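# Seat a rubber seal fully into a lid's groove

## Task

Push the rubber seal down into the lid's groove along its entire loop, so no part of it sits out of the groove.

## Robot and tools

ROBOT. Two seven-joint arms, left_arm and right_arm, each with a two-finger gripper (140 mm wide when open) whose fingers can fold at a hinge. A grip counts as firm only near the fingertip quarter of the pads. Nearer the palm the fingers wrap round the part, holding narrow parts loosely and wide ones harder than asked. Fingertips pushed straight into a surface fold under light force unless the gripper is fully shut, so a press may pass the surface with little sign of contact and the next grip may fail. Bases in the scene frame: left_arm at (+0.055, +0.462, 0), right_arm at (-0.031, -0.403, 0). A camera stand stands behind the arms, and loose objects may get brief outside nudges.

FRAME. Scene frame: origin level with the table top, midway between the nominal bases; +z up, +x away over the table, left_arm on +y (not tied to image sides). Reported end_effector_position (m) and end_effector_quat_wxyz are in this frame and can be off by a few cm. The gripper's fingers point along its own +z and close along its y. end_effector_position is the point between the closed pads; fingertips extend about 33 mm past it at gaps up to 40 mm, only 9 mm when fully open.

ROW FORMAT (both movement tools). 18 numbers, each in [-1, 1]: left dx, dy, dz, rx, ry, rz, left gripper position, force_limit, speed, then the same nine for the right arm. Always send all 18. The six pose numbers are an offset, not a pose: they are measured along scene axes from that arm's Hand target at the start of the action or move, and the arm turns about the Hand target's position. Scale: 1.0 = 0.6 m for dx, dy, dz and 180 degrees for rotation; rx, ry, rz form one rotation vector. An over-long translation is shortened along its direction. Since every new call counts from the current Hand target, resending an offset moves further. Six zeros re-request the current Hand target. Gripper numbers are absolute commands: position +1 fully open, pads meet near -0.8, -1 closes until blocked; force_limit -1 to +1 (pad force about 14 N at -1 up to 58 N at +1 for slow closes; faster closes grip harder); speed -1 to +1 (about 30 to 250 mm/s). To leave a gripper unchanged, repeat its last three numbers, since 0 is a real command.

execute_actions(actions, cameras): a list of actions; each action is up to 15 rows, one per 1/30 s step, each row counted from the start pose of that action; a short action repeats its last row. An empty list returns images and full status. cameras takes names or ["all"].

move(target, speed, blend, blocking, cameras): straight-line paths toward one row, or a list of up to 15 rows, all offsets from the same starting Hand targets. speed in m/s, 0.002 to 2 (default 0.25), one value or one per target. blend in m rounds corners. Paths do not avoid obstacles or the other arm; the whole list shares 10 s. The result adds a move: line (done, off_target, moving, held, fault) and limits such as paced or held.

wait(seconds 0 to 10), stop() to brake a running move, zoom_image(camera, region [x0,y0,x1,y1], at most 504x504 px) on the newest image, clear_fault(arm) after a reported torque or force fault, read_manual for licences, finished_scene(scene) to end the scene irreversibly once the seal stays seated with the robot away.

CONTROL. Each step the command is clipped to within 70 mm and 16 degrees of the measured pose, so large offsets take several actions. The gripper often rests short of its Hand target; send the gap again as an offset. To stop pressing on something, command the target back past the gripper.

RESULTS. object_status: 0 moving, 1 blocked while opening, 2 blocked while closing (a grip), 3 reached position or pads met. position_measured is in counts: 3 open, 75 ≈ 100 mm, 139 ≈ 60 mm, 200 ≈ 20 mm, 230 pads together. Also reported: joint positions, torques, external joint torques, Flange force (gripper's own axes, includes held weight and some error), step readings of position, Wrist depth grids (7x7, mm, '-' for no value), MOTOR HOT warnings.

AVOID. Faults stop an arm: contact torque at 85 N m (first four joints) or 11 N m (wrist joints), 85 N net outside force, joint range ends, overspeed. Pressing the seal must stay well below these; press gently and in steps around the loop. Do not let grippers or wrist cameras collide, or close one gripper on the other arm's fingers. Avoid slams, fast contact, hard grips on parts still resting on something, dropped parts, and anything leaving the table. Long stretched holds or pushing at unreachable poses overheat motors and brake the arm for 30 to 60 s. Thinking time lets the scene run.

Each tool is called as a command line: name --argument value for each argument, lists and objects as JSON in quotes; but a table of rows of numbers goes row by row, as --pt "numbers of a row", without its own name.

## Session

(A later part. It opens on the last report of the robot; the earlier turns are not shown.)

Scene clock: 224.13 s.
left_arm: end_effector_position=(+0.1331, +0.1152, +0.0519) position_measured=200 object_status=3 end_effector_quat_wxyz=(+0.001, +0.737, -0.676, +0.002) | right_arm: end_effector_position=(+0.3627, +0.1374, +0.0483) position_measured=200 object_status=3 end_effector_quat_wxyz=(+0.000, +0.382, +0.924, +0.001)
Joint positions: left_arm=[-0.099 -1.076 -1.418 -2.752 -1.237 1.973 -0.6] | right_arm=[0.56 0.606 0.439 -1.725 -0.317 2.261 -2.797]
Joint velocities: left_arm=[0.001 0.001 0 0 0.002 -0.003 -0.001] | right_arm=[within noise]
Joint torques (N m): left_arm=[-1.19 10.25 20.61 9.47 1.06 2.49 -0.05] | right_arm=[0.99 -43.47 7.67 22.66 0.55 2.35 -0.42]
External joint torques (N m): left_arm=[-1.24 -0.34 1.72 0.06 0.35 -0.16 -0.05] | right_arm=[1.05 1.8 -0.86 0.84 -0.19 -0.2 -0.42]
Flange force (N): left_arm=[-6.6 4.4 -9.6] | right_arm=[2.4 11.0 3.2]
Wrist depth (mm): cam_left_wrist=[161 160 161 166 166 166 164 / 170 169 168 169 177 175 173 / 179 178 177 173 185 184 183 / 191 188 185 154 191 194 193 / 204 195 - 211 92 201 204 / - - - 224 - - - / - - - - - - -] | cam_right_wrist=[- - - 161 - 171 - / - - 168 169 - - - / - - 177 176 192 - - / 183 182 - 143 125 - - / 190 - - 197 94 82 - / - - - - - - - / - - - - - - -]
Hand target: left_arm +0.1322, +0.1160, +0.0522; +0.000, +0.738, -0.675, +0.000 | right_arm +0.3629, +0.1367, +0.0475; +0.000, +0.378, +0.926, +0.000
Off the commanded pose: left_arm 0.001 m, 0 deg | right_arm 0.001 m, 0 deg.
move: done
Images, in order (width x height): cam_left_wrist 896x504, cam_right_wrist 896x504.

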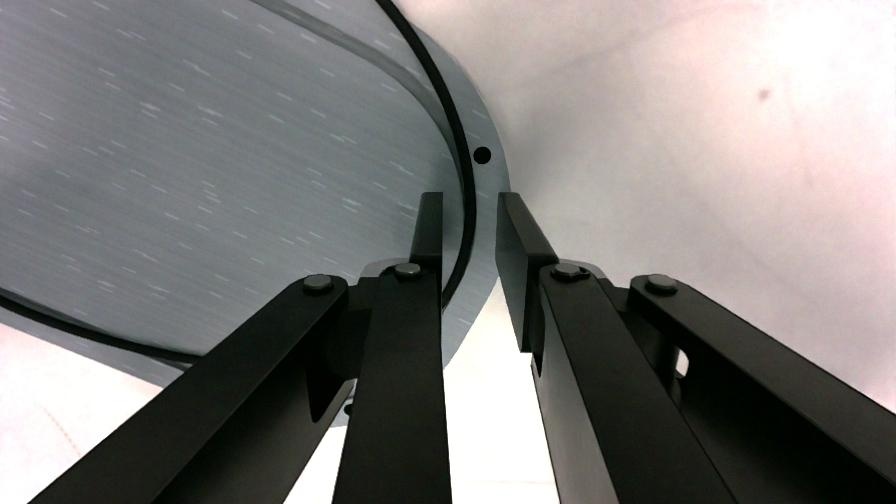

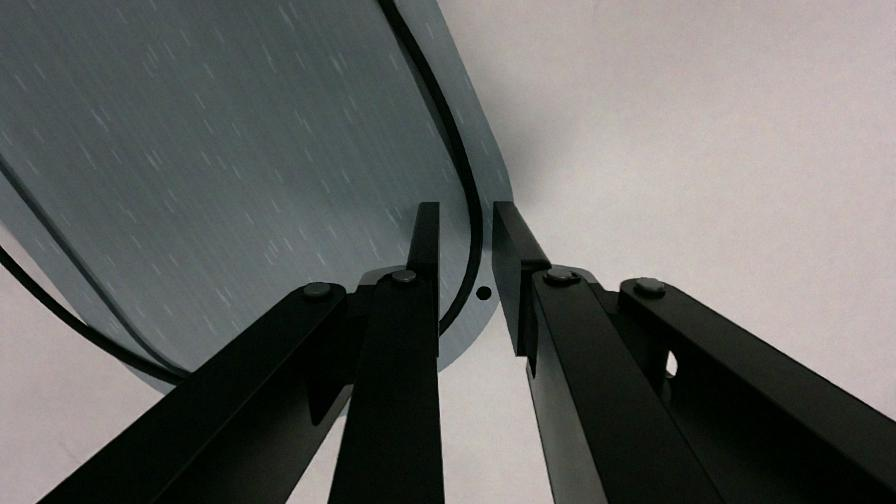

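move --pt "0.0072 -0.033 0.0 0 0 0.0789 -0.563 -1 -0.5 -0.0438 0.0335 0.03 0 0 -0.8667 -0.563 0 0" --pt "0.0072 -0.033 0.0 0 0 0.0789 -0.563 -1 -0.5 -0.0438 0.0335 0.0 0 0 -0.8667 -0.563 0 0" --speed '[0.6,0.06]' --cameras '["cam_left_wrist","cam_right_wrist"]'

zoom_image --camera "cam_left_wrist" --region '[380, 100, 560, 300]'

zoom_image --camera "cam_right_wrist" --region '[340, 100, 580, 320]'

Scene clock: 238.50 s.
left_arm: end_effector_position=(+0.1359, +0.1035, +0.0525) position_measured=200 object_status=3 end_effector_quat_wxyz=(-0.001, +0.788, -0.615, +0.001) | right_arm: end_effector_position=(+0.3490, +0.1471, +0.0577) position_measured=200 object_status=3 end_effector_quat_wxyz=(-0.017, +0.777, +0.630, -0.004)
Joint positions: left_arm=[-0.054 -1.083 -1.438 -2.711 -1.238 1.96 -0.758] | right_arm=[0.893 0.543 0.072 -1.731 -0.002 2.275 -1.979]
Joint velocities: left_arm=[-0.001 0.001 0 -0.001 0 -0.001 -0.007] | right_arm=[within noise]
Joint torques (N m): left_arm=[-0.34 11.07 20.75 9.68 0.69 2.62 -0.16] | right_arm=[0.68 -46.16 1.2 23.21 0.57 2.64 -0.43]
External joint torques (N m): left_arm=[-0.32 -0.3 1.07 0.4 -0.05 -0.01 -0.16] | right_arm=[0.65 1.54 -0.61 0.22 -0.14 -0.01 -0.43]
Flange force (N): left_arm=[-1.7 1.3 -4.4] | right_arm=[5.1 2.3 2.3]
Wrist depth (mm): cam_left_wrist=[161 162 161 166 167 167 165 / 170 169 168 169 176 175 173 / - 178 177 175 186 184 183 / 192 189 185 181 192 195 193 / 201 - - 210 92 - 205 / - - - 224 - - - / - - - - - - -] | cam_right_wrist=[- - - - - - - / - - - - - - - / 187 186 188 188 - - - / - - - 143 115 - - / - 206 - - 95 82 - / - - - - - - - / - - - - - - -]
Hand target: left_arm +0.1351, +0.1028, +0.0522; +0.000, +0.791, -0.612, +0.000 (not the last commanded pose) | right_arm +0.3495, +0.1466, +0.0574; -0.017, +0.775, +0.632, -0.004 (not the last commanded pose)
Off the commanded pose: left_arm 0.007 m, 5 deg | right_arm 0.019 m, 98 deg.
move: held (right_arm; a check stopped the path), off_target (left_arm; braked when a check withheld steps of right_arm); path passed 0 of 2 targets; limits=paced,held
pose unreachable (right arm): on one or more control steps of this call, first in action 0 (counted from 0), this arm could not follow its commanded pose, so it was not sent that pose on those steps. It may still have moved: this result reports where it is.
cause: moving toward the commanded pose would bring a part of the arm too close to another arm (a part of this arm just beyond joint 5 (forearm roll) and a part of the left arm just beyond its joint 6 (wrist pitch), along the way the arms are being sent, or toward where that arm still pushes).
Images, in order (width x height): cam_left_wrist 896x504, cam_right_wrist 896x504.

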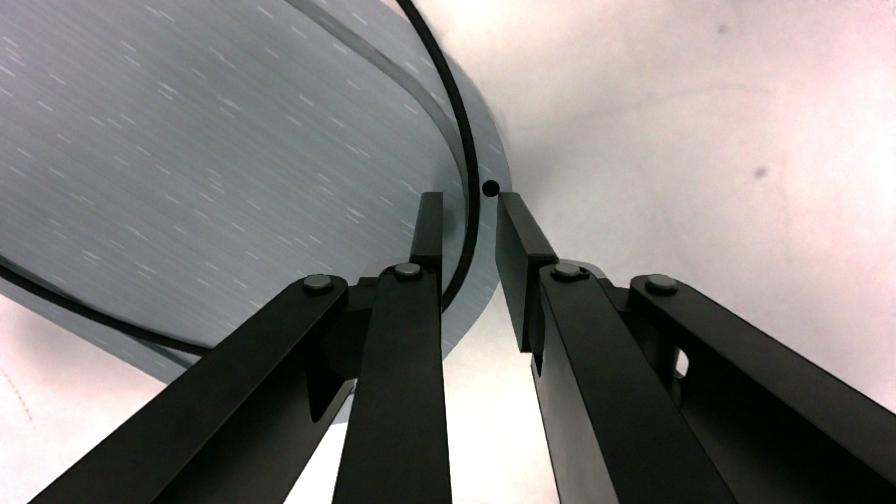

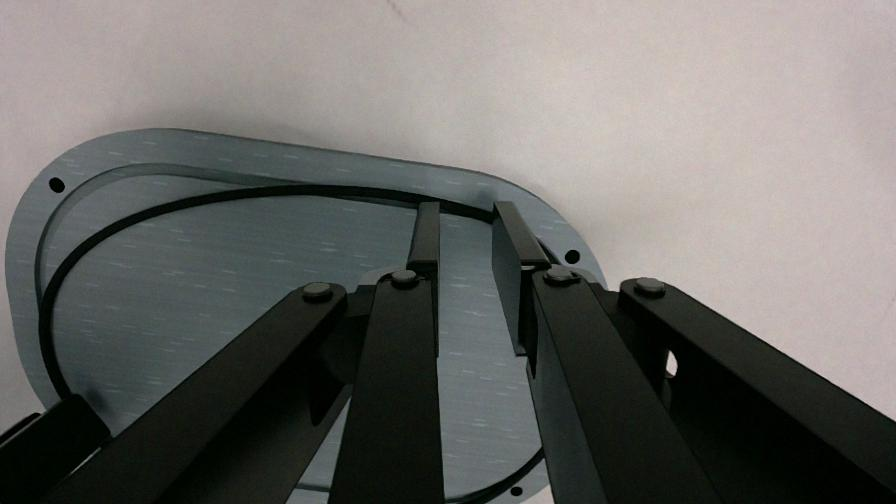

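Scaled by 2.520 from the camera's 896x504 image, which has a finer 1280x720 frame.

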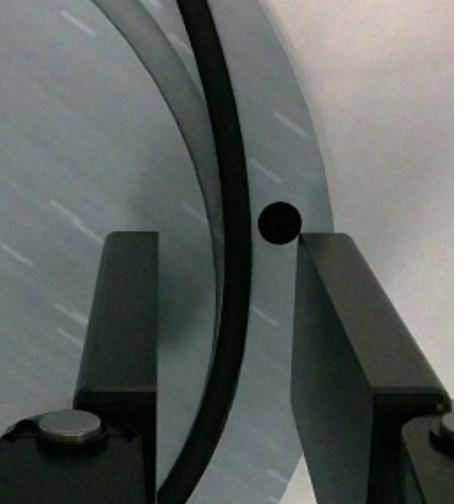

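Scaled by 2.100 from the camera's 896x504 image, which has a finer 1280x720 frame.

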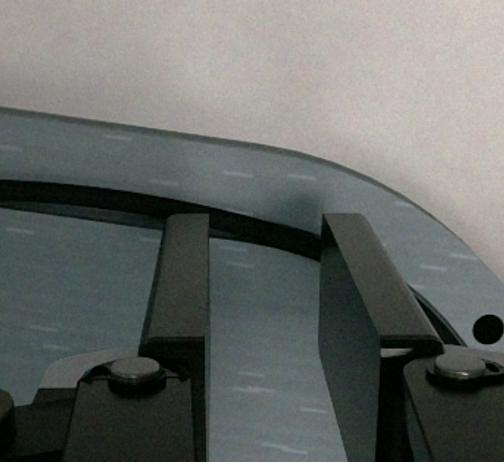

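move --pt "0.0025 -0.0113 0.0 0 0 0.0261 -0.563 -1 -0.5 0 0 0.0127 0 0 0 -0.563 0 0" --pt "0.0025 -0.0113 0.0 0 0 0.0261 -0.563 -1 -0.5 0.0227 -0.2002 0.0127 -0.0086 -0.0072 -0.1369 -0.563 0 0" --pt "0.0025 -0.0113 0.0 0 0 0.0261 -0.563 -1 -0.5 0.0227 -0.2002 -0.0165 -0.0086 -0.0072 -0.1369 -0.563 0 0" --speed '[0.08,0.15,0.06]' --blend '[0.005,0.005,0]' --cameras '["cam_left_wrist","cam_right_wrist"]'

zoom_image --camera "cam_left_wrist" --region '[380, 100, 560, 300]'

zoom_image --camera "cam_right_wrist" --region '[340, 100, 580, 320]'

Scene clock: 245.27 s.
left_arm: end_effector_position=(+0.1364, +0.1020, +0.0525) position_measured=200 object_status=3 end_effector_quat_wxyz=(-0.001, +0.791, -0.611, +0.001) | right_arm: end_effector_position=(+0.3491, +0.1472, +0.0602) position_measured=200 object_status=3 end_effector_quat_wxyz=(-0.017, +0.777, +0.630, -0.003)
Joint positions: left_arm=[-0.048 -1.083 -1.441 -2.706 -1.238 1.96 -0.768] | right_arm=[0.893 0.54 0.072 -1.731 -0.002 2.272 -1.979]
Joint velocities: left_arm=[within noise] | right_arm=[-0.001 0.001 0.001 0 0.001 -0.003 0]
Joint torques (N m): left_arm=[-0.7 11.18 21.25 9.3 0.72 2.72 0] | right_arm=[0.72 -46.53 1.15 23.65 0.58 2.37 -0.43]
External joint torques (N m): left_arm=[-0.74 -0.3 1.49 0.09 -0.02 0.09 0] | right_arm=[0.72 1.02 -0.61 0.66 -0.13 -0.28 -0.43]
Flange force (N): left_arm=[-4.7 1.8 -6.1] | right_arm=[6.2 2.7 0.9]
Wrist depth (mm): cam_left_wrist=[162 161 160 167 168 167 165 / 170 169 - 169 177 175 173 / 179 176 180 175 186 184 182 / 190 189 185 181 192 195 193 / 207 199 - 202 92 201 204 / - - - - - - - / - - - - - - -] | cam_right_wrist=[- - - - 184 180 - / - 192 - - - - - / 194 189 190 191 - 204 - / - - - 139 195 - - / - - - - 94 82 - / - - - - - - - / - - - - - - -]
Hand target: left_arm +0.1363, +0.1022, +0.0525; -0.001, +0.791, -0.612, +0.001 (not the last commanded pose) | right_arm +0.3495, +0.1466, +0.0609; -0.017, +0.775, +0.632, -0.004 (not the last commanded pose)
Off the commanded pose: left_arm 0.006 m, 5 deg | right_arm 0.122 m, 24 deg.
move: held (left_arm; a check stopped the path), off_target (right_arm; braked when a check withheld steps of left_arm); path passed 0 of 3 targets; limits=held
pose unreachable (left arm): on one or more control steps of this call, first in action 0 (counted from 0), this arm could not follow its commanded pose, so it was not sent that pose on those steps. It may still have moved: this result reports where it is.
cause: moving toward the commanded pose would bring a part of the arm too close to another arm (a part of this arm just beyond joint 6 (wrist pitch) and a part of the right arm just beyond its joint 5 (forearm roll), under 1 mm apart when this arm was first held).
Images, in order (width x height): cam_left_wrist 896x504, cam_right_wrist 896x504.

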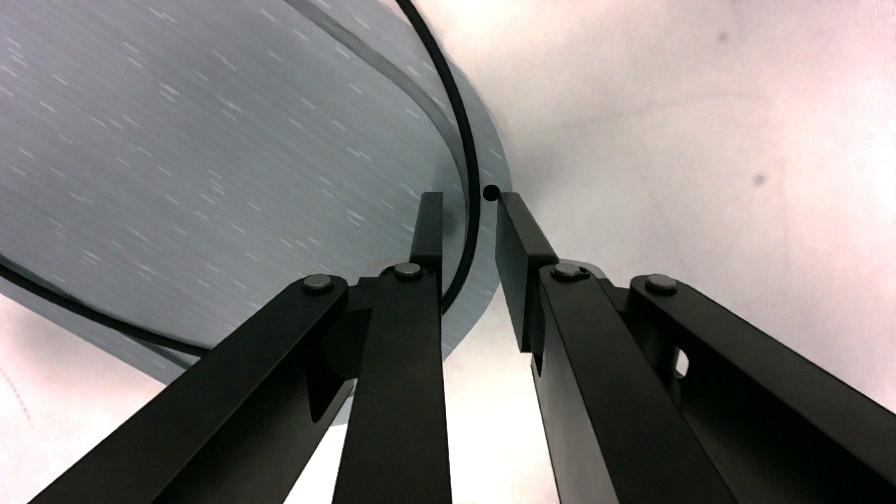

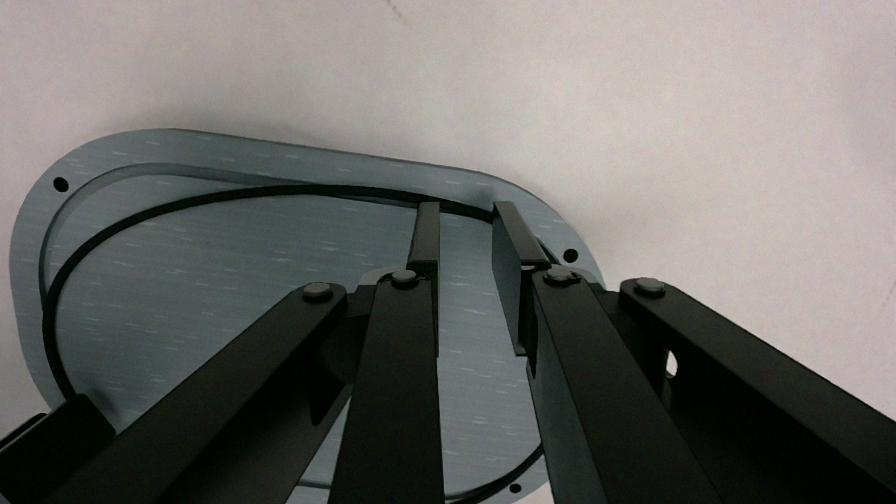

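Scaled by 2.520 from the camera's 896x504 image, which has a finer 1280x720 frame.

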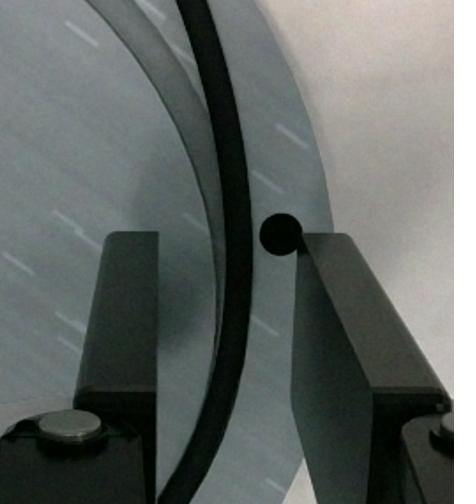

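Scaled by 2.100 from the camera's 896x504 image, which has a finer 1280x720 frame.

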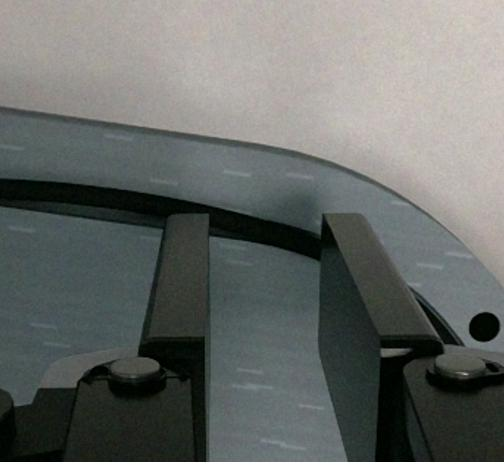

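move --pt "0 0 0 0 0 0 -0.563 -1 -0.5 0.008 -0.06 0.014 -0.0043 -0.0036 -0.0684 -0.563 0 0" --pt "0 0 0 0 0 0 -0.563 -1 -0.5 0.0227 -0.2002 0.014 -0.0086 -0.0072 -0.1369 -0.563 0 0" --pt "0 0 0 0 0 0 -0.563 -1 -0.5 0.0227 -0.2002 -0.0223 -0.0086 -0.0072 -0.1369 -0.563 0 0" --speed '[0.12,0.15,0.06]' --blend '[0.01,0.005,0]' --cameras '["cam_right_wrist"]'

zoom_image --camera "cam_right_wrist" --region '[340, 100, 580, 320]'

Scene clock: 248.93 s.
left_arm: end_effector_position=(+0.1364, +0.1020, +0.0525) position_measured=200 object_status=3 end_effector_quat_wxyz=(-0.001, +0.791, -0.611, +0.001) | right_arm: end_effector_position=(+0.3635, +0.0259, +0.0482) position_measured=200 object_status=3 end_effector_quat_wxyz=(+0.001, +0.889, +0.457, +0.000)
Joint positions: left_arm=[-0.048 -1.083 -1.441 -2.706 -1.238 1.96 -0.768] | right_arm=[0.912 0.338 -0.083 -2.094 0.038 2.429 -1.717]
Joint velocities: left_arm=[within noise] | right_arm=[0 0 -0.001 -0.001 0.001 0.003 0.005]
Joint torques (N m): left_arm=[-0.69 11.18 21.24 9.29 0.71 2.72 -0.02] | right_arm=[1.13 -38.89 -1.08 21.38 0.81 2.87 0.19]
External joint torques (N m): left_arm=[-0.69 -0.26 1.47 0.03 -0.03 0.08 -0.02] | right_arm=[1.08 1.46 -0.56 0.04 0.23 0.21 0.19]
Flange force (N): left_arm=[-4.7 1.7 -6.0] | right_arm=[3.4 -1.0 3.0]
Wrist depth (mm): cam_left_wrist=[161 161 161 167 168 167 165 / 170 169 168 169 176 172 173 / 179 180 177 175 185 185 183 / 191 189 185 182 191 195 193 / 205 199 - 210 92 - 203 / - - - 226 - - - / - - - - - - -] | cam_right_wrist=[161 - - 160 - 174 - / - - - 171 - - - / - - 177 178 - 190 - / - 183 184 144 109 - - / - - - 188 94 82 - / - - - - - - - / - - - - - - -]
Hand target: left_arm +0.1363, +0.1022, +0.0525; -0.001, +0.791, -0.612, +0.001 | right_arm +0.3631, +0.0265, +0.0475; +0.000, +0.892, +0.452, +0.000
Off the commanded pose: left_arm 0.000 m, 0 deg | right_arm 0.001 m, 1 deg.
move: done
Images, in order (width x height): cam_right_wrist 896x504.

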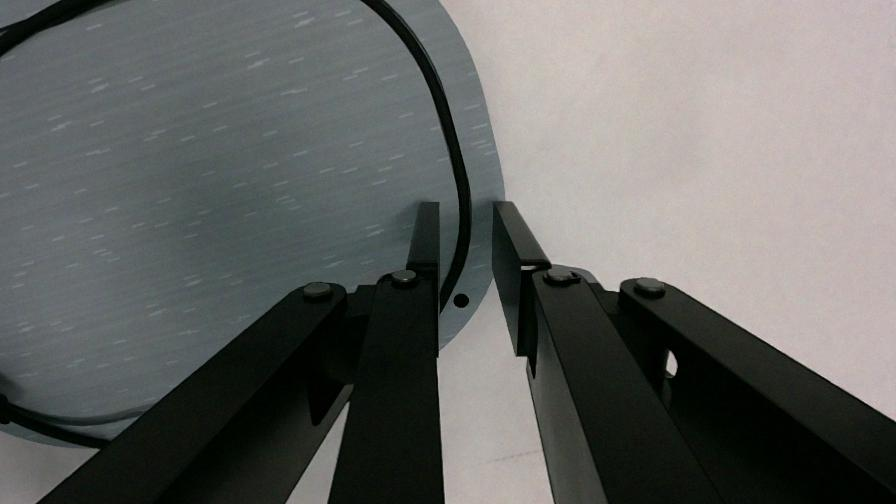

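Scaled by 2.100 from the camera's 896x504 image, which has a finer 1280x720 frame.

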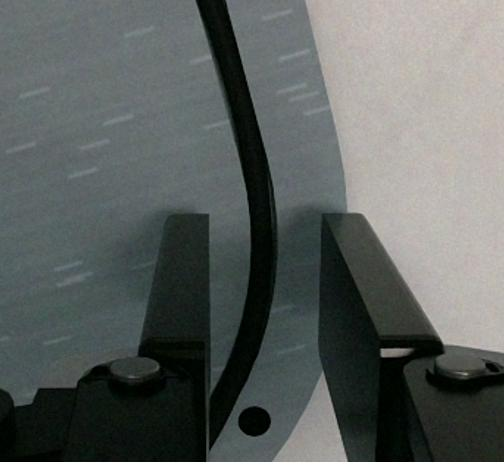

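move --pt "0.0005 -0.0103 0 0 0 0.0256 -0.563 -1 -0.5 0 0 0 0 0 0 -0.563 -1 -0.5" --pt "0.0005 -0.0103 -0.0133 0 0 0.0256 -0.563 -1 -0.5 0 0 -0.0123 0 0 0 -0.563 -1 -0.5" --pt "0.0005 -0.0103 -0.0133 0 0 0.0256 -1 -1 -1 0 0 -0.0123 0 0 0 -1 -1 -1" --pt "0.0005 -0.0103 -0.0207 0 0 0.0256 -1 -1 -1 0 0 -0.0242 0 0 0 -1 -1 -1" --speed '[0.05,0.05,0.05,0.03]' --cameras '["cam_left_wrist","cam_right_wrist"]'

Scene clock: 256.37 s.
left_arm: end_effector_position=(+0.1381, +0.0939, +0.0447) position_measured=225 object_status=2 end_effector_quat_wxyz=(+0.000, +0.815, -0.579, +0.004) | right_arm: end_effector_position=(+0.3659, +0.0279, +0.0391) position_measured=230 object_status=3 end_effector_quat_wxyz=(+0.000, +0.890, +0.455, +0.004)
Joint positions: left_arm=[-0.017 -1.085 -1.48 -2.687 -1.267 1.974 -0.841] | right_arm=[0.912 0.357 -0.083 -2.096 0.041 2.459 -1.715]
Joint velocities: left_arm=[-0.001 -0.001 0 0.001 -0.002 0.003 0.001] | right_arm=[0 0 0.001 0 0.001 0.004 0.001]
Joint torques (N m): left_arm=[0.85 13.12 14.61 6.88 -0.53 2.79 0.07] | right_arm=[1.31 -34.26 -0.14 19.45 1.09 2.99 0.06]
External joint torques (N m): left_arm=[0.82 0.98 -5.65 -1.79 -1.27 0.13 0.07] | right_arm=[1.46 6.35 0.61 -1.57 0.51 0.33 0.06]
Flange force (N): left_arm=[5.7 -1.6 25.0] | right_arm=[8.7 -1.1 13.2]
Wrist depth (mm): cam_left_wrist=[- 153 153 160 161 159 158 / 164 162 160 162 170 168 166 / 171 166 169 167 177 172 174 / 182 181 177 119 185 187 185 / 192 189 - - - 194 195 / 221 - - - - - 204 / - - - - - - -] | cam_right_wrist=[- 154 151 155 - - - / 160 158 - - - - - / - 167 - 167 - - - / - - - 118 - - - / - 181 - - - - - / - - - - - - - / - - - - - - -]
Hand target: left_arm +0.1366, +0.0960, +0.0401; -0.001, +0.815, -0.579, +0.001 | right_arm +0.3631, +0.0265, +0.0330; +0.000, +0.892, +0.452, +0.000
Off the commanded pose: left_arm 0.005 m, 0 deg | right_arm 0.007 m, 1 deg.
move: off_target (left_arm, right_arm)
Images, in order (width x height): cam_left_wrist 896x504, cam_right_wrist 896x504.

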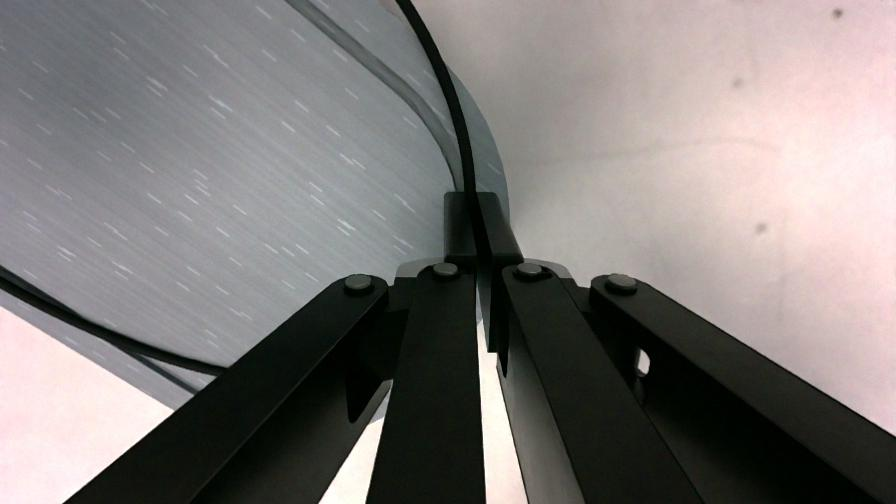

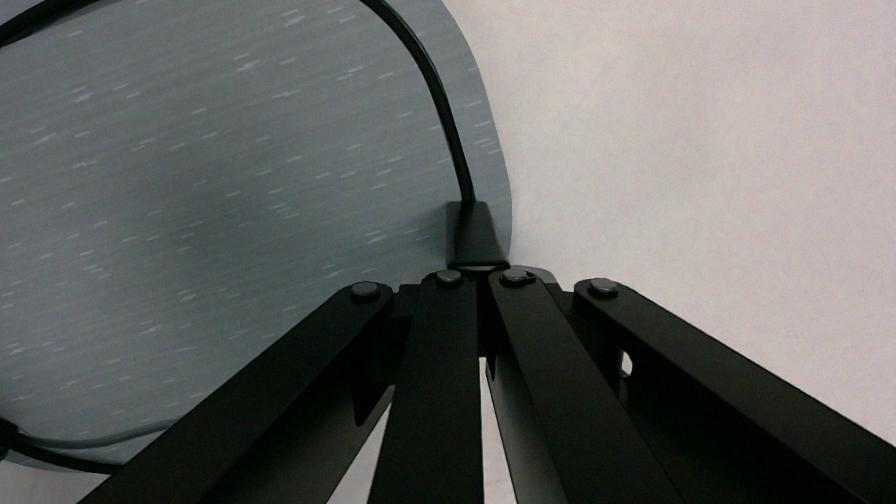

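move --pt "0 0 0.006 0 0 0 -1 -1 -1 0 0 0.0242 0 0 0 -1 -1 -1" --pt "0 0 0.006 0 0 0 -0.563 -1 -0.5 -0.0278 -0.0232 0.0242 0 0 -0.1317 -0.563 -1 -0.5" --pt "0 0 0.0202 0 0 0 -0.563 -1 -0.5 -0.0278 -0.0232 0.0242 0 0 -0.1317 -0.563 -1 -0.5" --speed '[0.05,0.05,0.05]' --cameras '["cam_left_wrist","cam_right_wrist"]'

zoom_image --camera "cam_left_wrist" --region '[380, 100, 560, 300]'

zoom_image --camera "cam_right_wrist" --region '[340, 100, 580, 320]'

Scene clock: 266.30 s.
left_arm: end_effector_position=(+0.1377, +0.0953, +0.0519) position_measured=200 object_status=3 end_effector_quat_wxyz=(+0.000, +0.814, -0.581, +0.003) | right_arm: end_effector_position=(+0.3464, +0.0123, +0.0472) position_measured=200 object_status=3 end_effector_quat_wxyz=(+0.002, +0.965, +0.264, -0.001)
Joint positions: left_arm=[-0.028 -1.085 -1.453 -2.688 -1.245 1.96 -0.842] | right_arm=[1.023 0.292 -0.187 -2.175 0.082 2.457 -1.326]
Joint velocities: left_arm=[0 0 0 0 0.003 -0.004 0] | right_arm=[within noise]
Joint torques (N m): left_arm=[-0.94 11.5 22.05 9.16 0.99 2.55 -0.18] | right_arm=[1.02 -37.62 -1.94 20.55 0.56 2.89 0.21]
External joint torques (N m): left_arm=[-0.93 -0.37 1.9 -0.01 0.25 -0.1 -0.18] | right_arm=[0.96 0.6 -0.52 -0.44 0.02 0.22 0.21]
Flange force (N): left_arm=[-6.4 2.2 -9.0] | right_arm=[-1.3 -1.0 1.3]
Wrist depth (mm): cam_left_wrist=[161 160 160 167 167 166 165 / 171 168 169 169 176 174 172 / 178 178 176 174 185 183 182 / - 188 184 154 191 194 192 / 200 197 - 208 92 199 203 / - - - 222 - - - / - - - - - - -] | cam_right_wrist=[158 158 159 - 169 - - / - - - 168 - - - / - - - 175 - - - / - - - 140 109 - - / - - - - 94 82 - / - - - - - - - / - - - - - - -]
Hand target: left_arm +0.1366, +0.0960, +0.0522; -0.001, +0.815, -0.579, +0.001 | right_arm +0.3464, +0.0125, +0.0475; +0.000, +0.966, +0.260, +0.000
Off the commanded pose: left_arm 0.001 m, 0 deg | right_arm 0.000 m, 1 deg.
move: done
Images, in order (width x height): cam_left_wrist 896x504, cam_right_wrist 896x504.

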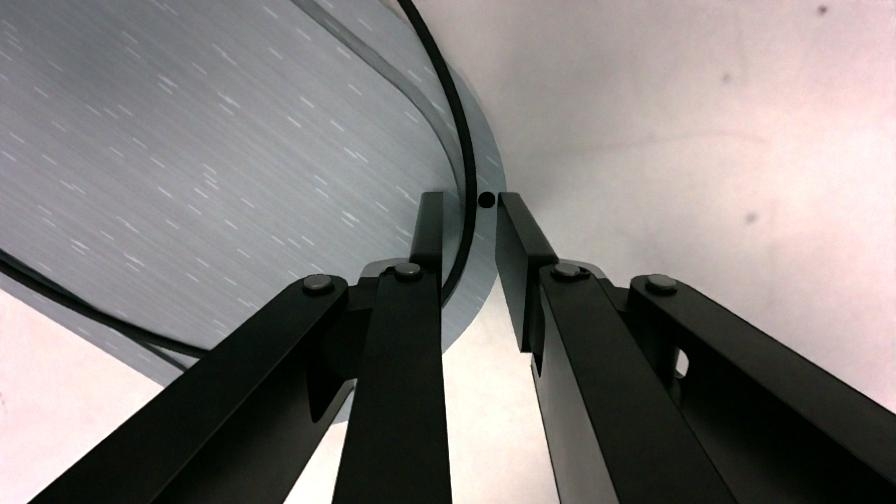

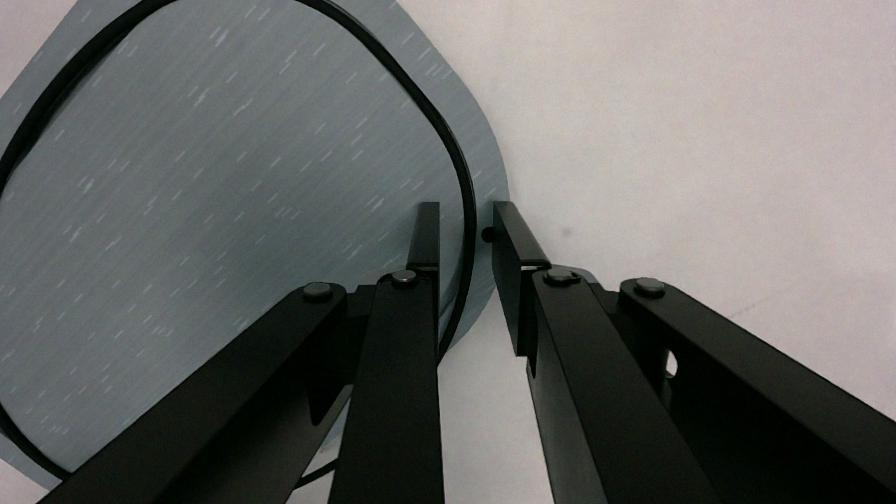

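Scaled by 2.520 from the camera's 896x504 image, which has a finer 1280x720 frame.

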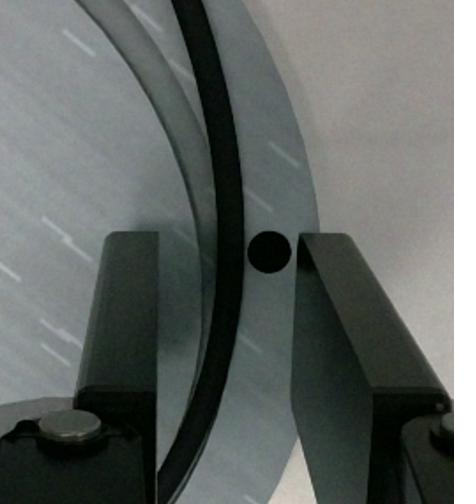

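Scaled by 2.100 from the camera's 896x504 image, which has a finer 1280x720 frame.

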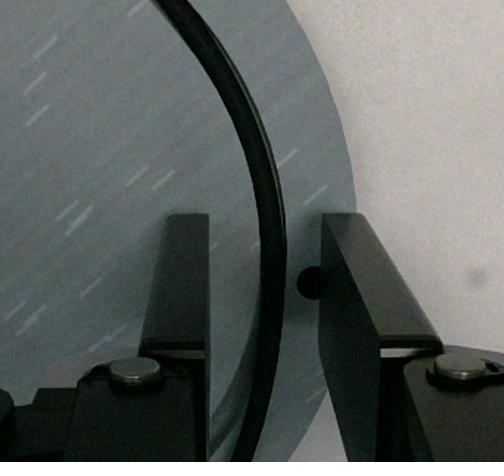

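move --pt "0.0027 0.001 -0.0128 0 0 0 -0.563 -0.1 -1 0.0007 -0.0012 -0.0123 0 0 -0.0111 -0.563 -0.1 -1" --pt "0.0027 0.001 -0.0128 0 0 0 -1 -0.1 -1 0.0007 -0.0012 -0.0123 0 0 -0.0111 -1 -0.1 -1" --pt "0.0027 0.001 -0.0205 0 0 0 -1 -0.1 -1 0.0007 -0.0012 -0.0242 0 0 -0.0111 -1 -0.1 -1" --speed '[0.05,0.05,0.03]' --cameras '["cam_left_wrist","cam_right_wrist"]'

Scene clock: 274.53 s.
left_arm: end_effector_position=(+0.1394, +0.0944, +0.0447) position_measured=226 object_status=2 end_effector_quat_wxyz=(+0.000, +0.816, -0.577, +0.004) | right_arm: end_effector_position=(+0.3497, +0.0136, +0.0393) position_measured=231 object_status=3 end_effector_quat_wxyz=(-0.002, +0.969, +0.245, +0.004)
Joint positions: left_arm=[-0.013 -1.085 -1.48 -2.687 -1.267 1.974 -0.841] | right_arm=[1.022 0.309 -0.188 -2.177 0.091 2.488 -1.297]
Joint velocities: left_arm=[-0.001 0 0.001 -0.001 -0.002 0.003 0.001] | right_arm=[0.001 0.001 0 -0.001 0 0.004 0.001]
Joint torques (N m): left_arm=[1.04 13.24 13.84 6.57 -0.43 2.92 0.29] | right_arm=[1.47 -32.01 -0.87 18.94 1.1 3.05 0.01]
External joint torques (N m): left_arm=[1.07 1.14 -6.37 -2.2 -1.16 0.27 0.29] | right_arm=[1.36 6.5 0.6 -1.81 0.58 0.35 0.01]
Flange force (N): left_arm=[6.6 -2.9 28.1] | right_arm=[7.1 -4.3 14.5]
Wrist depth (mm): cam_left_wrist=[- 153 154 159 161 159 158 / - 161 161 162 170 168 166 / 172 170 169 166 177 176 175 / 181 181 177 119 186 186 185 / 196 189 - - - 194 196 / 217 - - - - - 205 / - - - - - - -] | cam_right_wrist=[152 153 152 - - - - / - 159 161 160 175 - - / - - - - - - - / - - - 112 - - - / - - - - - - - / - - - - - - - / - - - - - - -]
Hand target: left_arm +0.1382, +0.0966, +0.0399; -0.001, +0.815, -0.579, +0.001 | right_arm +0.3469, +0.0118, +0.0330; +0.000, +0.970, +0.243, +0.000
Off the commanded pose: left_arm 0.005 m, 0 deg | right_arm 0.007 m, 1 deg.
move: off_target (left_arm, right_arm)
Images, in order (width x height): cam_left_wrist 896x504, cam_right_wrist 896x504.

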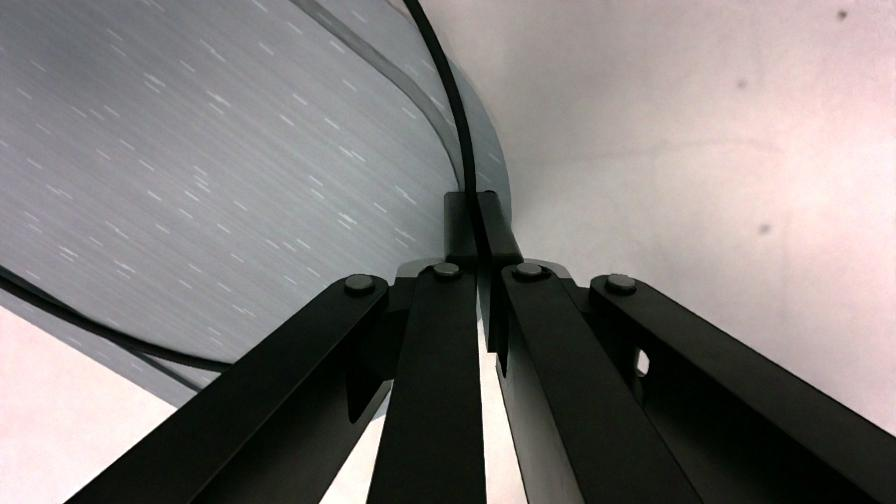

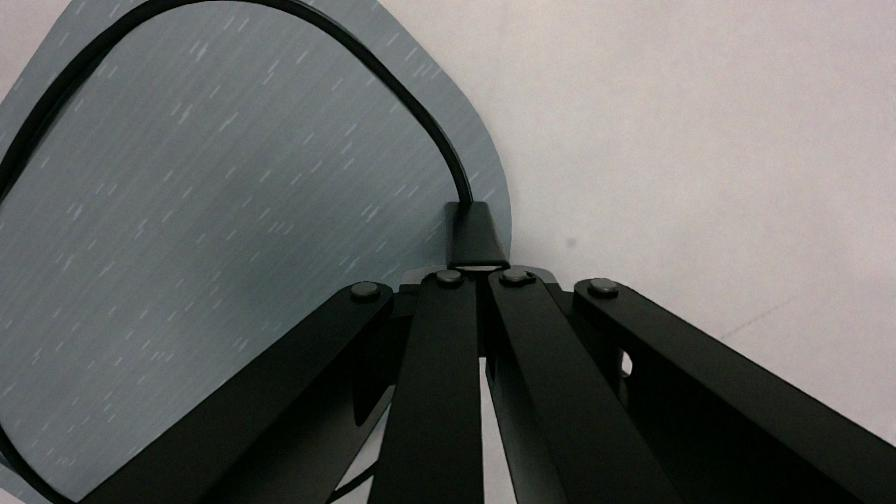

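zoom_image --camera "cam_left_wrist" --region '[400, 80, 540, 220]'

Scaled by 3.600 from the camera's 896x504 image, which has a finer 1280x720 frame.

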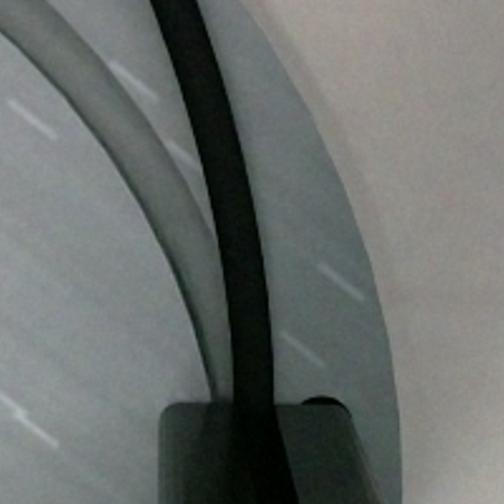

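move --pt "0 0 0.0058 0 0 0 -1 -0.1 -1 0 0 0.0242 0 0 0 -1 -0.1 -1" --pt "0.0032 0.0012 0.0058 0 0 0 -1 -0.1 -1 -0.0353 -0.0098 0.0242 0 0 -0.1283 -0.563 -0.1 -0.5" --pt "0.0032 0.0012 -0.0007 0 0 0 -1 -0.1 -1 -0.0353 -0.0098 0.0242 0 0 -0.1283 -0.563 -0.1 -0.5" --speed '[0.05,0.05,0.03]' --cameras '["cam_left_wrist","cam_right_wrist"]'

zoom_image --camera "cam_left_wrist" --region '[400, 80, 540, 220]'

zoom_image --camera "cam_right_wrist" --region '[340, 100, 580, 320]'

Scene clock: 286.67 s.
left_arm: end_effector_position=(+0.1396, +0.0942, +0.0447) position_measured=226 object_status=2 end_effector_quat_wxyz=(+0.001, +0.816, -0.578, +0.004) | right_arm: end_effector_position=(+0.3256, +0.0057, +0.0472) position_measured=200 object_status=3 end_effector_quat_wxyz=(+0.002, +0.999, +0.048, +0.000)
Joint positions: left_arm=[-0.011 -1.082 -1.48 -2.687 -1.268 1.974 -0.836] | right_arm=[1.148 0.253 -0.289 -2.243 0.114 2.48 -0.891]
Joint torques (N m): left_arm=[2.54 12.68 12.97 5.94 -0.45 3.74 0.24] | right_arm=[0.96 -35.45 -2.48 20.2 0.5 2.89 0.24]
External joint torques (N m): left_arm=[2.48 0.58 -7.28 -2.81 -1.18 1.07 0.24] | right_arm=[0.98 0.29 -0.42 -0.36 0 0.24 0.24]
Flange force (N): left_arm=[10.8 -6.1 34.6] | right_arm=[-2.2 0.0 0.5]
Wrist depth (mm): cam_left_wrist=[- 153 153 161 161 159 158 / - 161 - 166 169 168 166 / 171 170 169 166 177 177 176 / - 180 177 119 186 187 185 / 193 189 - - - 193 196 / 217 - - - - - 204 / - - - - - - -] | cam_right_wrist=[- 157 159 - - - - / - - - - - - 177 / 178 - - 177 - - - / 185 - - 143 109 - - / - - - - 94 82 - / - - - - - - - / - - - - - - -]
Hand target: left_arm +0.1401, +0.0974, +0.0395; -0.001, +0.815, -0.579, +0.001 | right_arm +0.3257, +0.0059, +0.0475; +0.000, +0.999, +0.044, +0.000
Off the commanded pose: left_arm 0.006 m, 0 deg | right_arm 0.000 m, 1 deg.
move: off_target (left_arm)
Images, in order (width x height): cam_left_wrist 896x504, cam_right_wrist 896x504.

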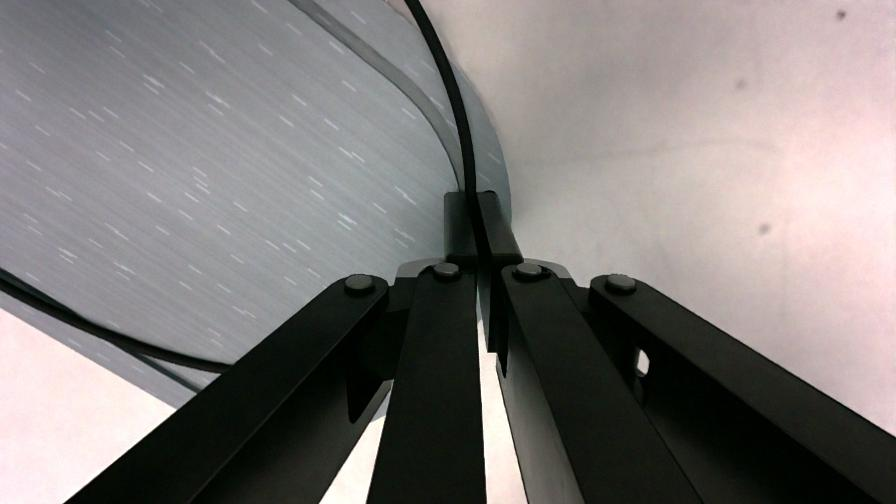

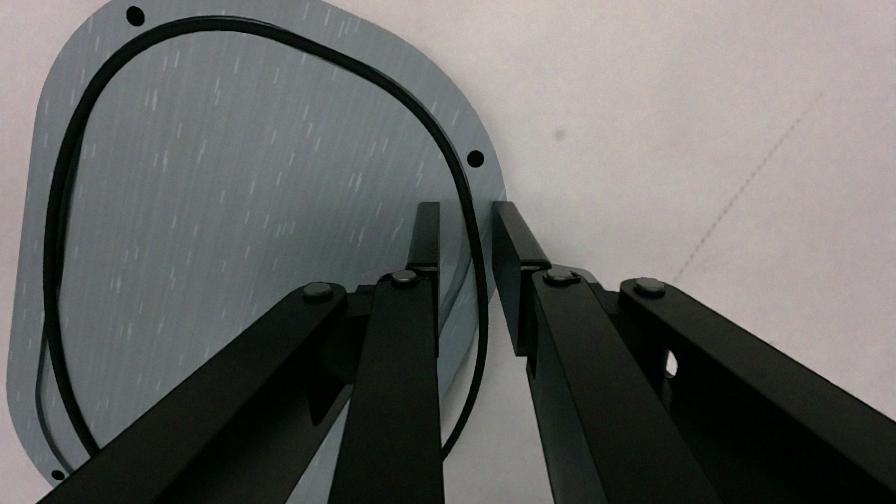

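Scaled by 3.600 from the camera's 896x504 image, which has a finer 1280x720 frame.

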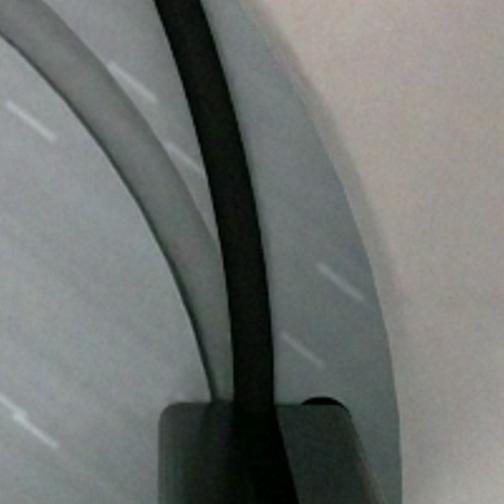

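Scaled by 2.100 from the camera's 896x504 image, which has a finer 1280x720 frame.

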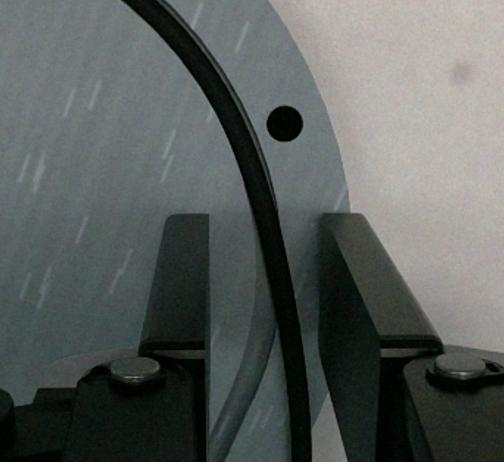

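move --pt "-0.0027 -0.0042 0.0158 0 0 0 -1 -0.1 -1 -0.0002 0.0013 -0.0123 0 0 -0.0278 -0.563 -0.1 -0.5" --pt "-0.0003 -0.0033 0.0158 0 0 0 -1 -0.1 -1 -0.0002 0.0013 -0.0123 0 0 -0.0278 -1 -0.1 -1" --pt "-0.0003 -0.0033 0.0158 0 0 0 -1 -0.1 -1 -0.0002 0.0013 -0.0058 0 0 -0.0278 -1 -0.1 -1" --speed '[0.05,0.05,0.03]' --cameras '["cam_left_wrist","cam_right_wrist"]'

zoom_image --camera "cam_left_wrist" --region '[400, 80, 540, 220]'

zoom_image --camera "cam_right_wrist" --region '[380, 80, 540, 240]'

Scene clock: 292.53 s.
left_arm: end_effector_position=(+0.1399, +0.0950, +0.0485) position_measured=226 object_status=2 end_effector_quat_wxyz=(+0.000, +0.814, -0.580, +0.002) | right_arm: end_effector_position=(+0.3258, +0.0073, +0.0436) position_measured=227 object_status=2 end_effector_quat_wxyz=(-0.001, +1.000, +0.003, +0.000)
Joint positions: left_arm=[-0.014 -1.082 -1.466 -2.685 -1.253 1.966 -0.836] | right_arm=[1.157 0.262 -0.298 -2.243 0.127 2.491 -0.81]
Joint torques (N m): left_arm=[-0.44 11.69 22.14 9.04 1.01 2.51 0.02] | right_arm=[1.36 -35.49 -2.84 20.63 0.38 2.35 0.18]
External joint torques (N m): left_arm=[-0.39 -0.31 1.97 0 0.27 -0.12 0.02] | right_arm=[1.3 0.5 -0.69 0.08 -0.1 -0.33 0.19]
Flange force (N): left_arm=[-4.4 0.5 -8.4] | right_arm=[-0.6 -1.8 -0.8]
Wrist depth (mm): cam_left_wrist=[158 156 157 163 163 162 162 / 168 165 165 164 174 171 169 / 175 174 172 170 182 180 179 / 186 181 182 119 189 190 188 / 197 198 - - - 199 200 / 223 - - - - - 209 / - - - - - - -] | cam_right_wrist=[- 157 - - - - 166 / - - - 164 - - - / 176 173 175 170 - - - / - - 181 116 - - - / - 190 - - - - - / - - - - - - - / - - - - - - -]
Hand target: left_arm +0.1400, +0.0954, +0.0490; -0.001, +0.815, -0.579, +0.001 | right_arm +0.3256, +0.0067, +0.0440; +0.000, +1.000, +0.000, +0.000
Off the commanded pose: left_arm 0.001 m, 0 deg | right_arm 0.001 m, 0 deg.
move: done
Images, in order (width x height): cam_left_wrist 896x504, cam_right_wrist 896x504.

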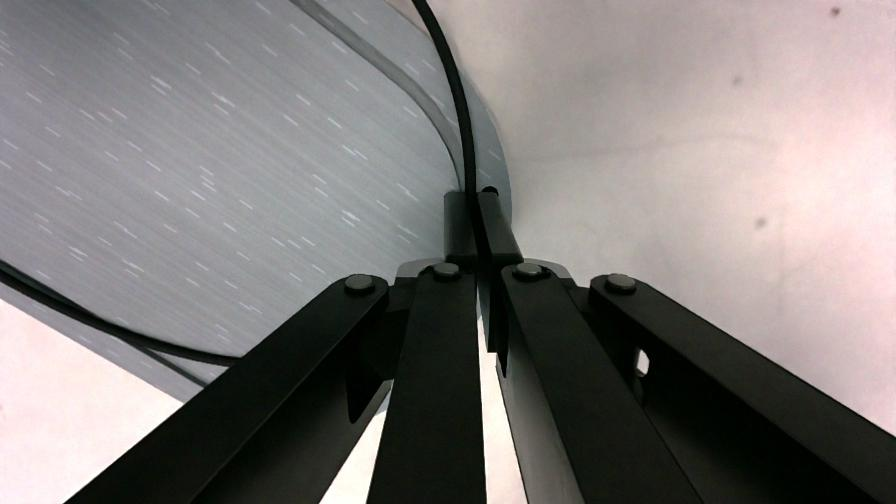

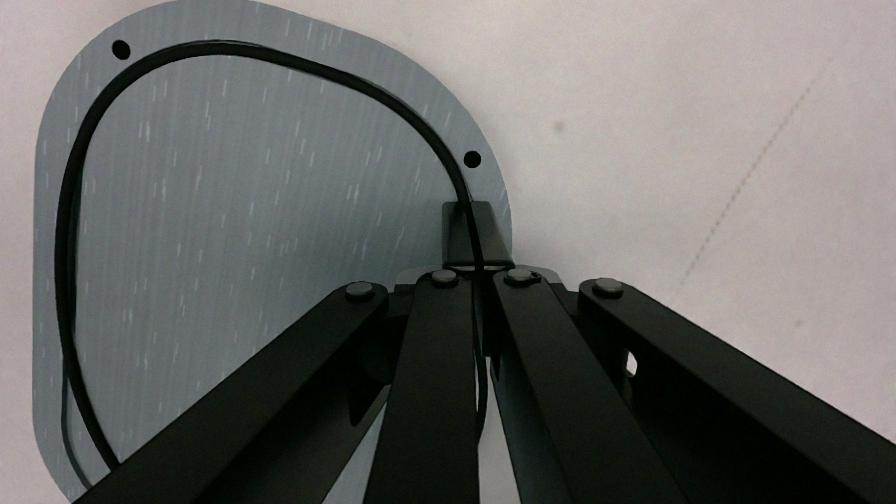

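Scaled by 3.600 from the camera's 896x504 image, which has a finer 1280x720 frame.

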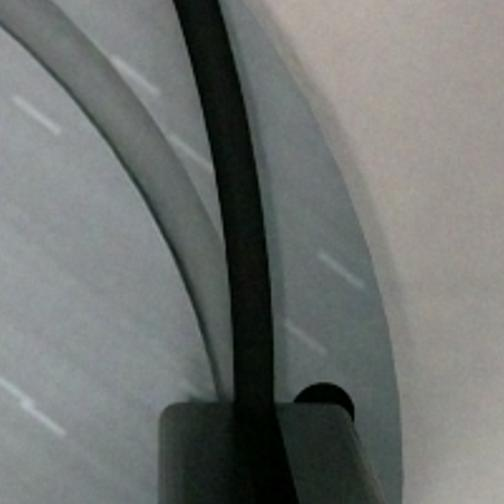

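Scaled by 3.150 from the camera's 896x504 image, which has a finer 1280x720 frame.

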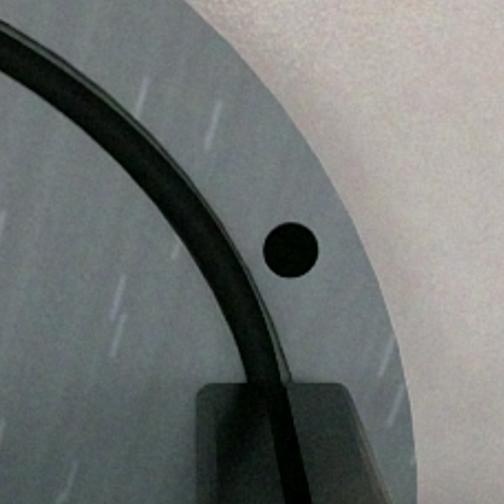

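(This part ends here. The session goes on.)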